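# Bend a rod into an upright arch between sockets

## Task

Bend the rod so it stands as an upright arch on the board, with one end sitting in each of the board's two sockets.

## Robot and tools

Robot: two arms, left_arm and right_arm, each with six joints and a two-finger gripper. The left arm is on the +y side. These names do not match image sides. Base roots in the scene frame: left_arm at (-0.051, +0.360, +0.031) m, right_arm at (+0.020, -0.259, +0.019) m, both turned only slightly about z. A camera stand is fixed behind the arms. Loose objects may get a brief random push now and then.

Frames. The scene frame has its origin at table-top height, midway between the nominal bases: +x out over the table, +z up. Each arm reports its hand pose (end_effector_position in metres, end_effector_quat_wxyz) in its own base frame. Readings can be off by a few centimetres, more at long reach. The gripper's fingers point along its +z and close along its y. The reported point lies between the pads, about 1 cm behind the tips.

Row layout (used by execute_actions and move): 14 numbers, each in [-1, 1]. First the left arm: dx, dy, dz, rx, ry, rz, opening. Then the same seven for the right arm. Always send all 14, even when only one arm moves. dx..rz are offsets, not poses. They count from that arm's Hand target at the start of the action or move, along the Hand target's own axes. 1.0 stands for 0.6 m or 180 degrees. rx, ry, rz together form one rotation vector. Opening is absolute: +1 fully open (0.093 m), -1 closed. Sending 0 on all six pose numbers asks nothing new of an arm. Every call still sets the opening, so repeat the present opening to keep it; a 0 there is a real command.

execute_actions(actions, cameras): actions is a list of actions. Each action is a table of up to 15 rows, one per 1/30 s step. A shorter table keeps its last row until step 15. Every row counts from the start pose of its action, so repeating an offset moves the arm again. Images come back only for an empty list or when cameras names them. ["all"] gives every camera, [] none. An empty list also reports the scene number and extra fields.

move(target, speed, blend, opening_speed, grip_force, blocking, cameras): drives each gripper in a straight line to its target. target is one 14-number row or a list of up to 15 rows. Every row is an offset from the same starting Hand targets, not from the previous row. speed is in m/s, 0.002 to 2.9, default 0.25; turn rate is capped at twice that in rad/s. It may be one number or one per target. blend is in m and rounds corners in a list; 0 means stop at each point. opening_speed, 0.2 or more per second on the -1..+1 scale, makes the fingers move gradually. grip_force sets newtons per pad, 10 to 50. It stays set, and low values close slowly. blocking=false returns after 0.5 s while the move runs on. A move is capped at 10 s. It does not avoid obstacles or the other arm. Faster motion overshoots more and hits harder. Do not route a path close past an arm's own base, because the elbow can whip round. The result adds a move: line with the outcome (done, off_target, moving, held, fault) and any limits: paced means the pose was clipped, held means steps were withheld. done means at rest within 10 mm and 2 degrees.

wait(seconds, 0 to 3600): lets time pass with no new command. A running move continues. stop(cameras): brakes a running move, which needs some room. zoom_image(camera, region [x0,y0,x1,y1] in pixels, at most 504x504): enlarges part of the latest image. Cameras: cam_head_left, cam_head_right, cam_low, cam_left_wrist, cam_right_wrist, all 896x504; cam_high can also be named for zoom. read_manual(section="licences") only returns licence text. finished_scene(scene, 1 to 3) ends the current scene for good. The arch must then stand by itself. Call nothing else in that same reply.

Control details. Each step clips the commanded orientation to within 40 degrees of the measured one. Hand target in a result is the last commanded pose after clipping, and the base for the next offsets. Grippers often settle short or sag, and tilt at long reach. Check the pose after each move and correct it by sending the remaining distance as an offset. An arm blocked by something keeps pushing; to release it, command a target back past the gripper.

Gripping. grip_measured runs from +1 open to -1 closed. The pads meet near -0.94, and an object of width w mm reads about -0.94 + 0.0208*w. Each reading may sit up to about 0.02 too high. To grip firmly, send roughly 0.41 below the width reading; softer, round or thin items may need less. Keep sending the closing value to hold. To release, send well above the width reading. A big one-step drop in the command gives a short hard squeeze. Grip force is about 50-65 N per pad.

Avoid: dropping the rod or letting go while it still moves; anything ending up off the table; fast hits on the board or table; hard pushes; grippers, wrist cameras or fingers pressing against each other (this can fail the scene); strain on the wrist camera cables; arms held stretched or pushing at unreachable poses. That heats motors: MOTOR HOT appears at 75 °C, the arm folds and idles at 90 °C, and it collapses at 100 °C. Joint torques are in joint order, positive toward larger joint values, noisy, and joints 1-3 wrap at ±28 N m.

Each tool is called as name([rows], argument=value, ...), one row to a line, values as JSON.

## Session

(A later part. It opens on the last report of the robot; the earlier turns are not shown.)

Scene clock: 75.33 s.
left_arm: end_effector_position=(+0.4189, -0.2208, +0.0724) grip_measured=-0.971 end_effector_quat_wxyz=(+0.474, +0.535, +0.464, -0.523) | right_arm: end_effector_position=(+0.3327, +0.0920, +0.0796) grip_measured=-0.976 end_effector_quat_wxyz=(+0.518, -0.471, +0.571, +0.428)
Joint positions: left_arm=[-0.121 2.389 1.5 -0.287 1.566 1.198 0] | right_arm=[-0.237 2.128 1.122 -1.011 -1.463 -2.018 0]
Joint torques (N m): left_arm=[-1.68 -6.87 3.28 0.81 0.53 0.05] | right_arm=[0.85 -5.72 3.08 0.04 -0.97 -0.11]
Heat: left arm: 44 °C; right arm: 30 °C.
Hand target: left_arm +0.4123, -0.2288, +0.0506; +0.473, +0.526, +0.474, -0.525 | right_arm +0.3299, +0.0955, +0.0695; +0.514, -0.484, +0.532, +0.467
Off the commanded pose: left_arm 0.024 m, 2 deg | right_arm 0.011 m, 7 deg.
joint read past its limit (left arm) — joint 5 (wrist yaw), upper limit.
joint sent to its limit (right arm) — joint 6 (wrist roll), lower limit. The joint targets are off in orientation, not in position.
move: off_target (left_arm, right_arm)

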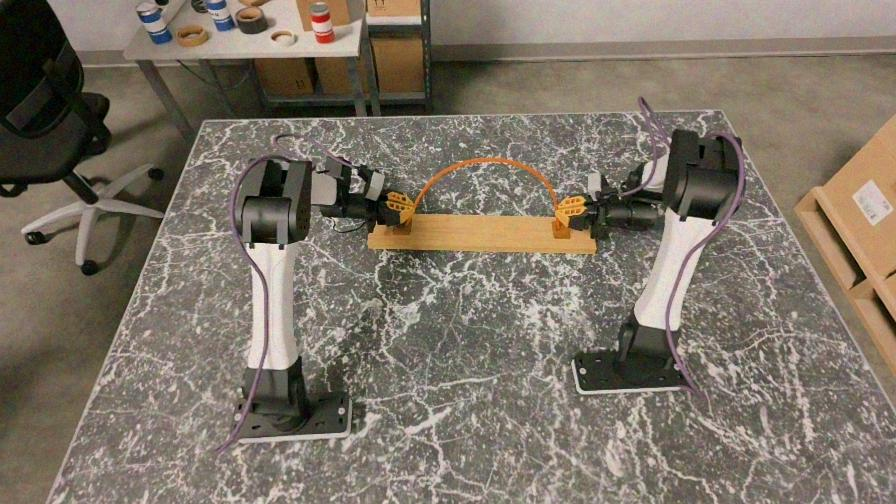

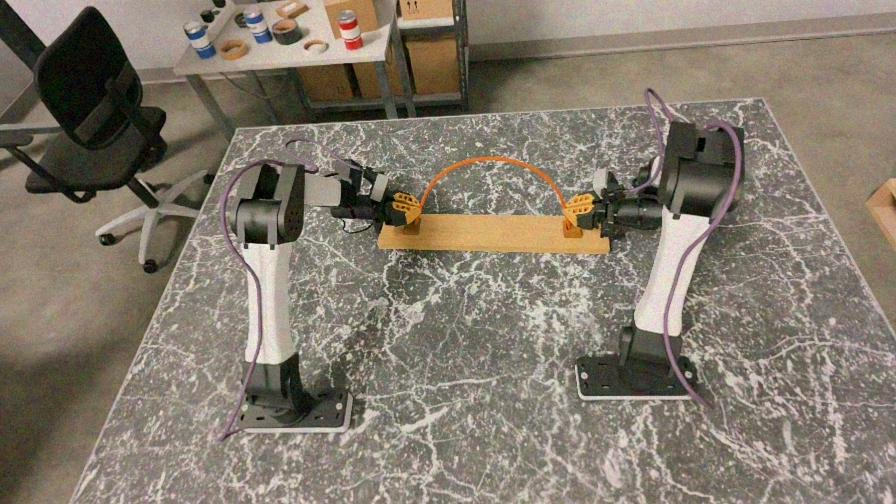

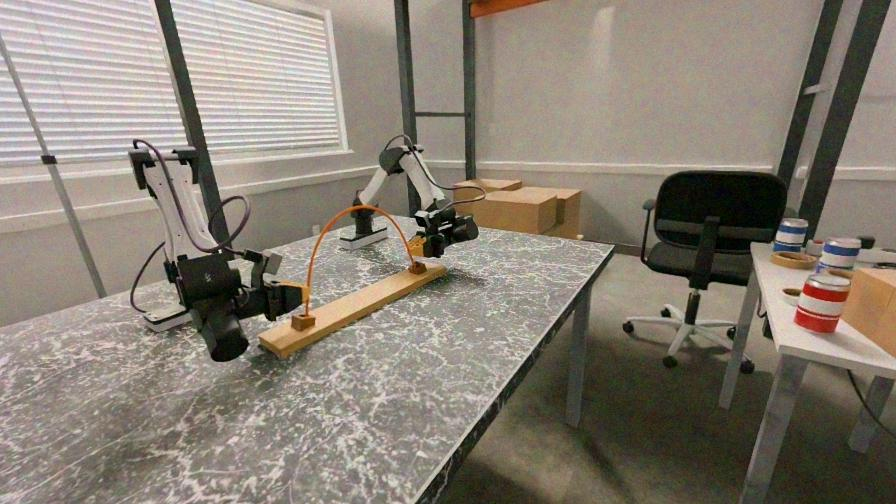

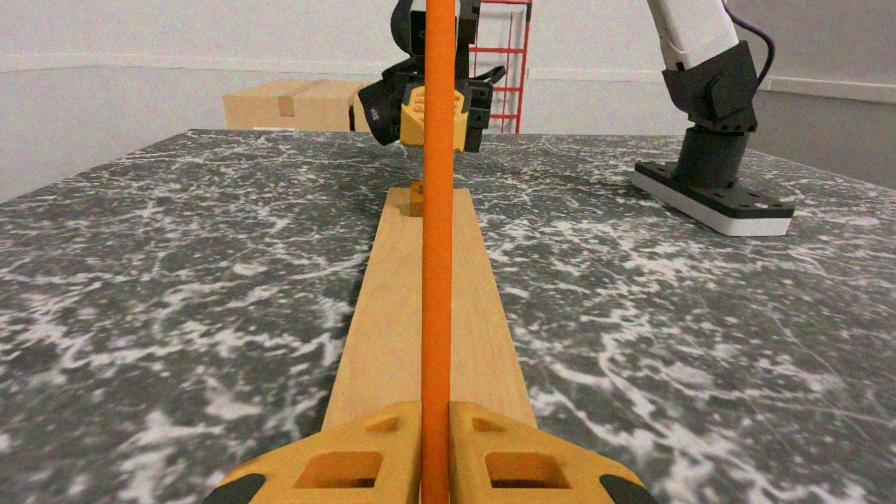

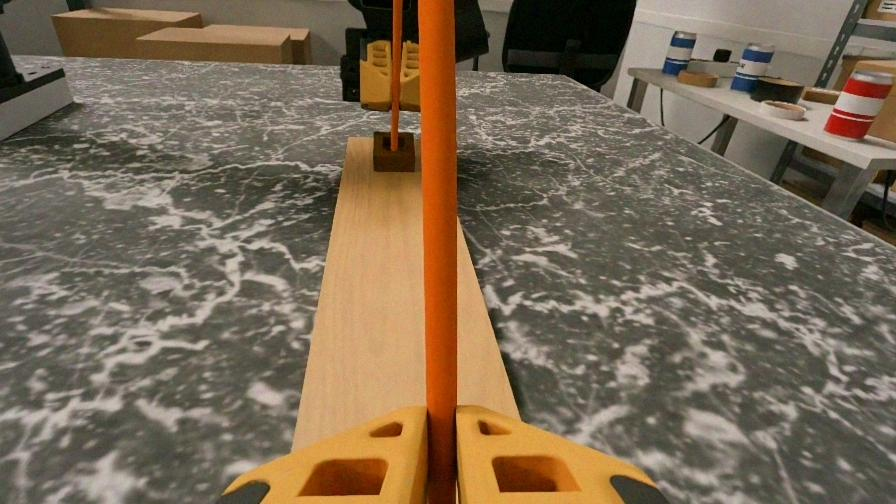

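move(target=[-0.025,0,0,0,0,0,-0.55,-0.010,0,0,0,0,0,-0.55], opening_speed=0.2, cameras=["all"], speed=0.08)

zoom_image(camera="cam_low", region=[260, 190, 460, 360])

Scene clock: 79.47 s.
left_arm: end_effector_position=(+0.4143, -0.2264, +0.0697) grip_measured=-0.553 end_effector_quat_wxyz=(+0.463, +0.534, +0.469, -0.530) | right_arm: end_effector_position=(+0.3327, +0.0929, +0.0799) grip_measured=-0.552 end_effector_quat_wxyz=(+0.519, -0.472, +0.570, +0.428)
Joint positions: left_arm=[-0.136 2.389 1.492 -0.286 1.561 1.18 0.019] | right_arm=[-0.234 2.128 1.122 -1.009 -1.466 -2.019 0.019]
Joint torques (N m): left_arm=[-0.4 -9.46 3.67 0.76 0.59 -0.08] | right_arm=[0.7 -6.93 3.49 -0.14 -0.96 -0.11]
Heat: left arm: 44 °C; right arm: 30 °C.
Hand target: left_arm +0.4124, -0.2288, +0.0657; +0.473, +0.526, +0.474, -0.524 | right_arm +0.3298, +0.0958, +0.0756; +0.514, -0.484, +0.532, +0.467
Off the commanded pose: left_arm 0.005 m, 2 deg | right_arm 0.006 m, 6 deg.
joint sent to its limit (right arm) — joint 6 (wrist roll), lower limit. The joint targets are off in orientation, not in position.
move: off_target (right_arm)

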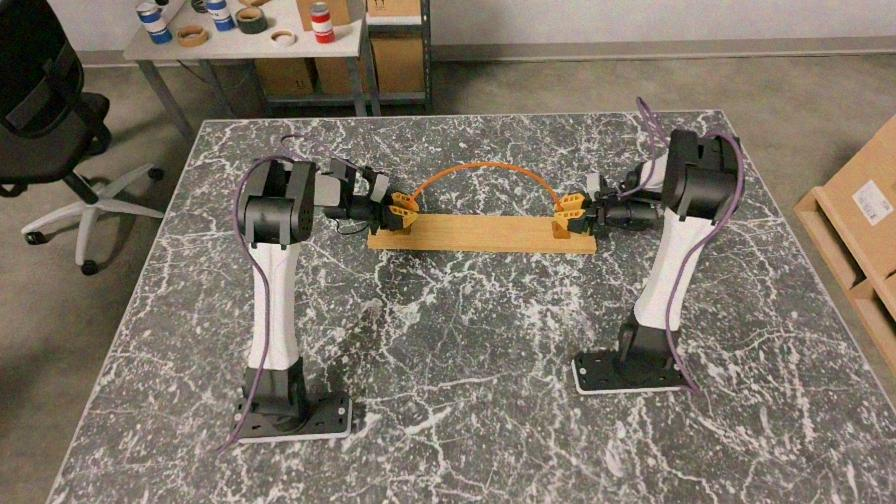

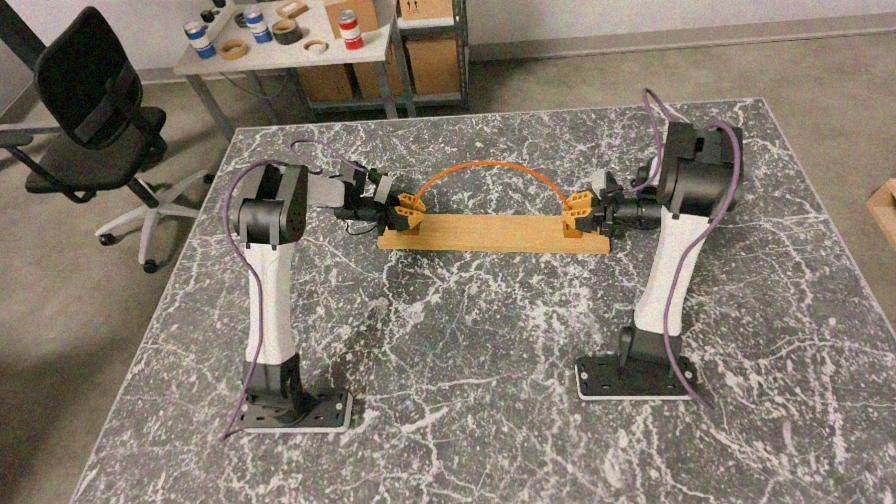

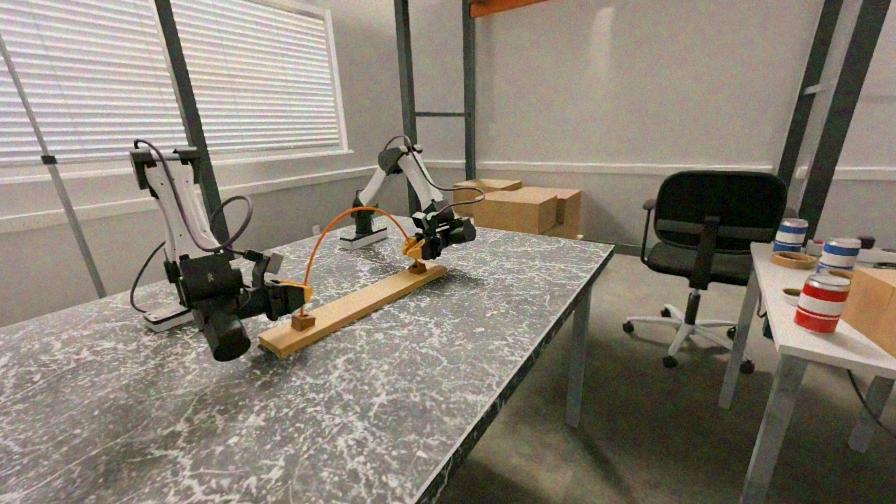

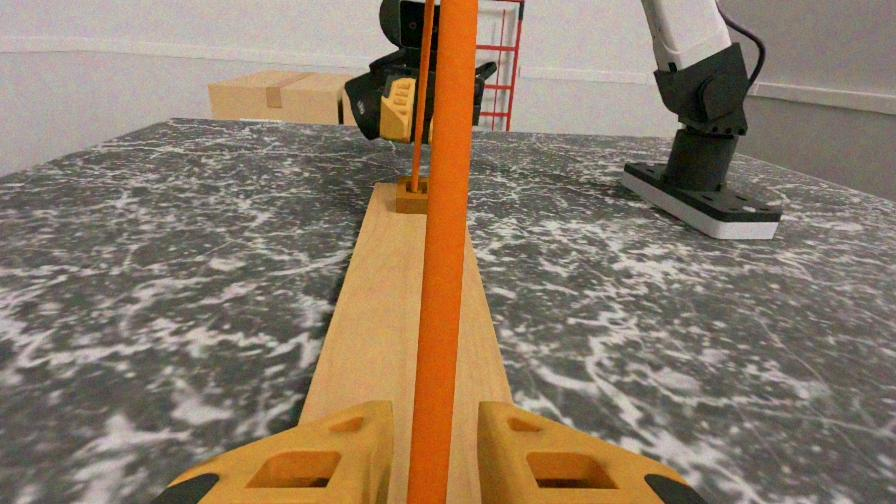

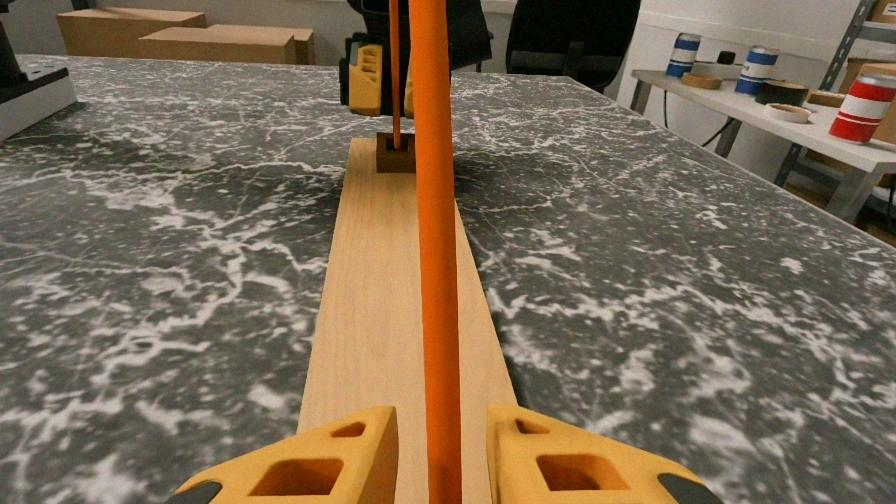

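Scaled by 2.520.

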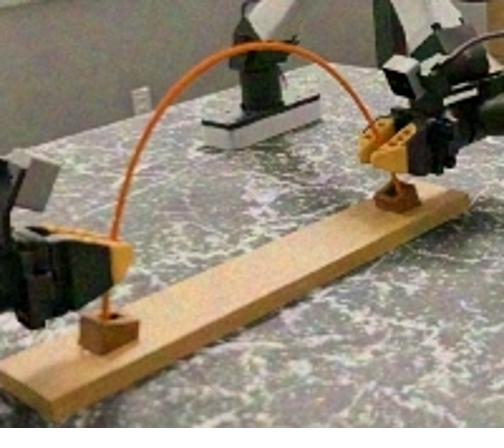

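Standing free in both sockets. Retreat.

move([
  [0,0,0,0,0,0,-0.2,0,0,0,0,0,0,-0.2],
  [-0.01,0,-0.16,0,0,0,-0.2,-0.01,0,-0.16,0,0,0,-0.2],
], opening_speed=0.4, cameras=["all"], speed=0.1)

Scene clock: 83.60 s.
left_arm: end_effector_position=(+0.4223, -0.1343, +0.0561) grip_measured=-0.203 end_effector_quat_wxyz=(+0.505, +0.466, +0.537, -0.491) | right_arm: end_effector_position=(+0.3148, +0.0045, +0.0710) grip_measured=-0.202 end_effector_quat_wxyz=(+0.486, -0.408, +0.675, +0.375)
Joint positions: left_arm=[0.082 2.349 1.356 -0.304 1.561 1.241 0.035] | right_arm=[-0.524 2.071 1.095 -1.138 -1.279 -2.02 0.036]
Joint torques (N m): left_arm=[0.32 -12.38 3.43 0.5 0.7 0.16] | right_arm=[0.01 -10.32 7.08 -0.59 -0.8 -0.11]
Heat: left arm: 46 °C; right arm: 31 °C.
Hand target: left_arm +0.4223, -0.1334, +0.0720; +0.473, +0.526, +0.474, -0.525 | right_arm +0.3208, +0.0004, +0.0848; +0.514, -0.484, +0.532, +0.467
Off the commanded pose: left_arm 0.016 m, 11 deg | right_arm 0.016 m, 22 deg.
joint sent to its limit (left arm) — joint 5 (wrist yaw), upper limit. The joint targets are off in orientation, not in position.
joint sent to its limit (right arm) — joint 6 (wrist roll), lower limit. The joint targets are off in orientation, not in position.
move: off_target (left_arm, right_arm)

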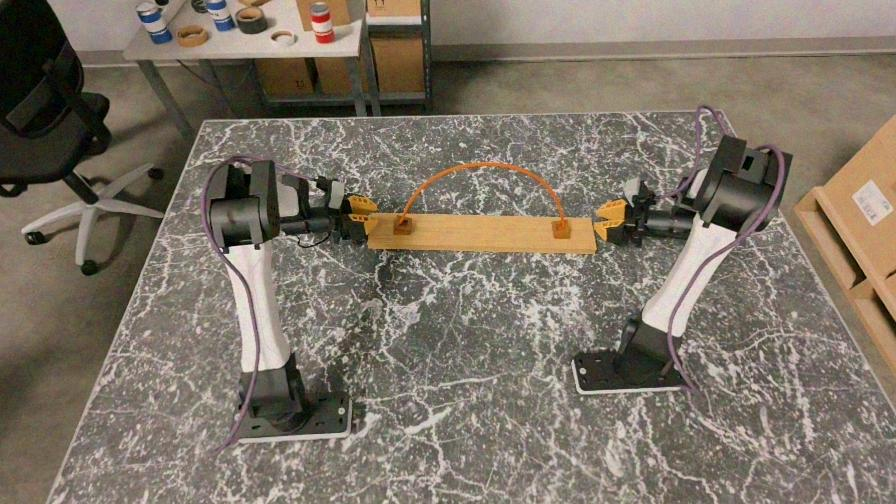

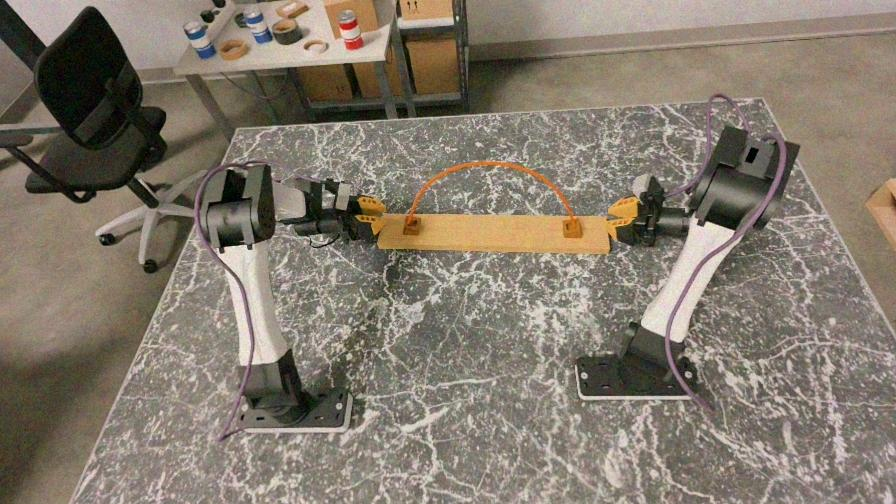

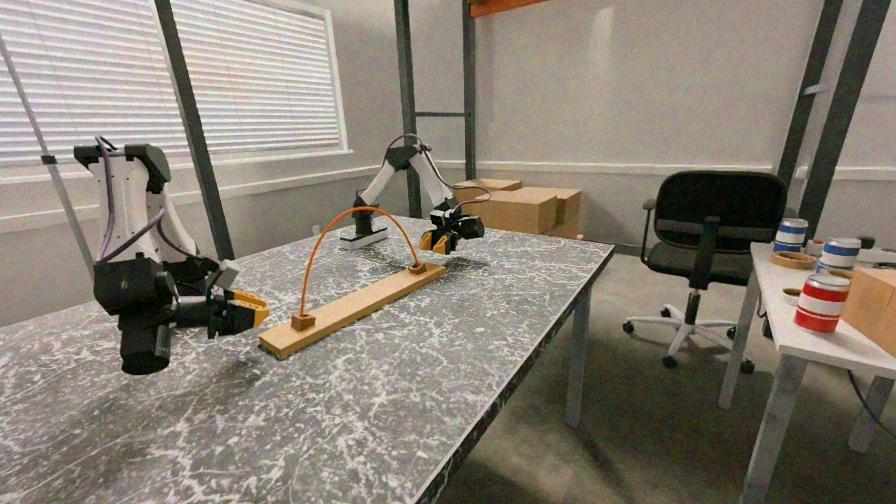

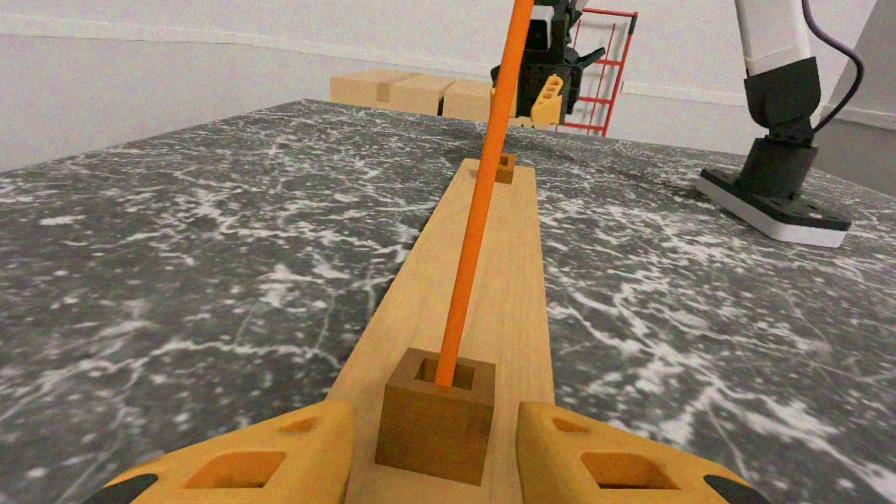

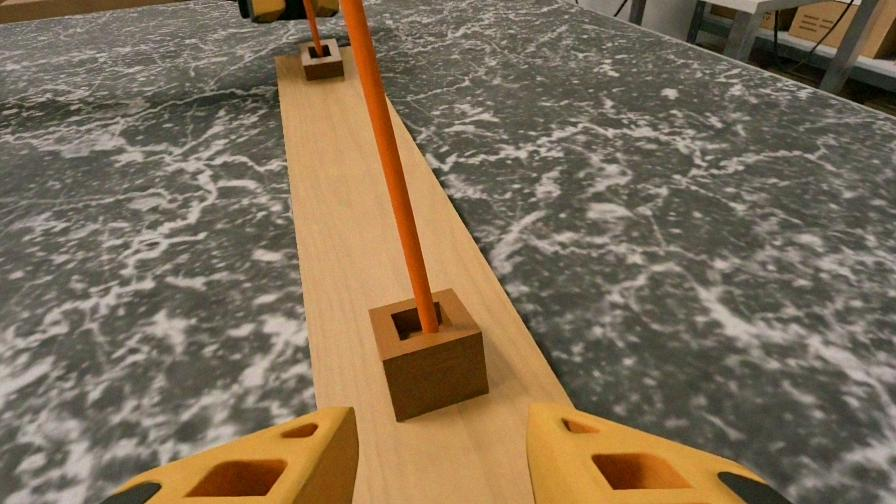

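finished_scene(scene=3)

The scene is finished: the task was done.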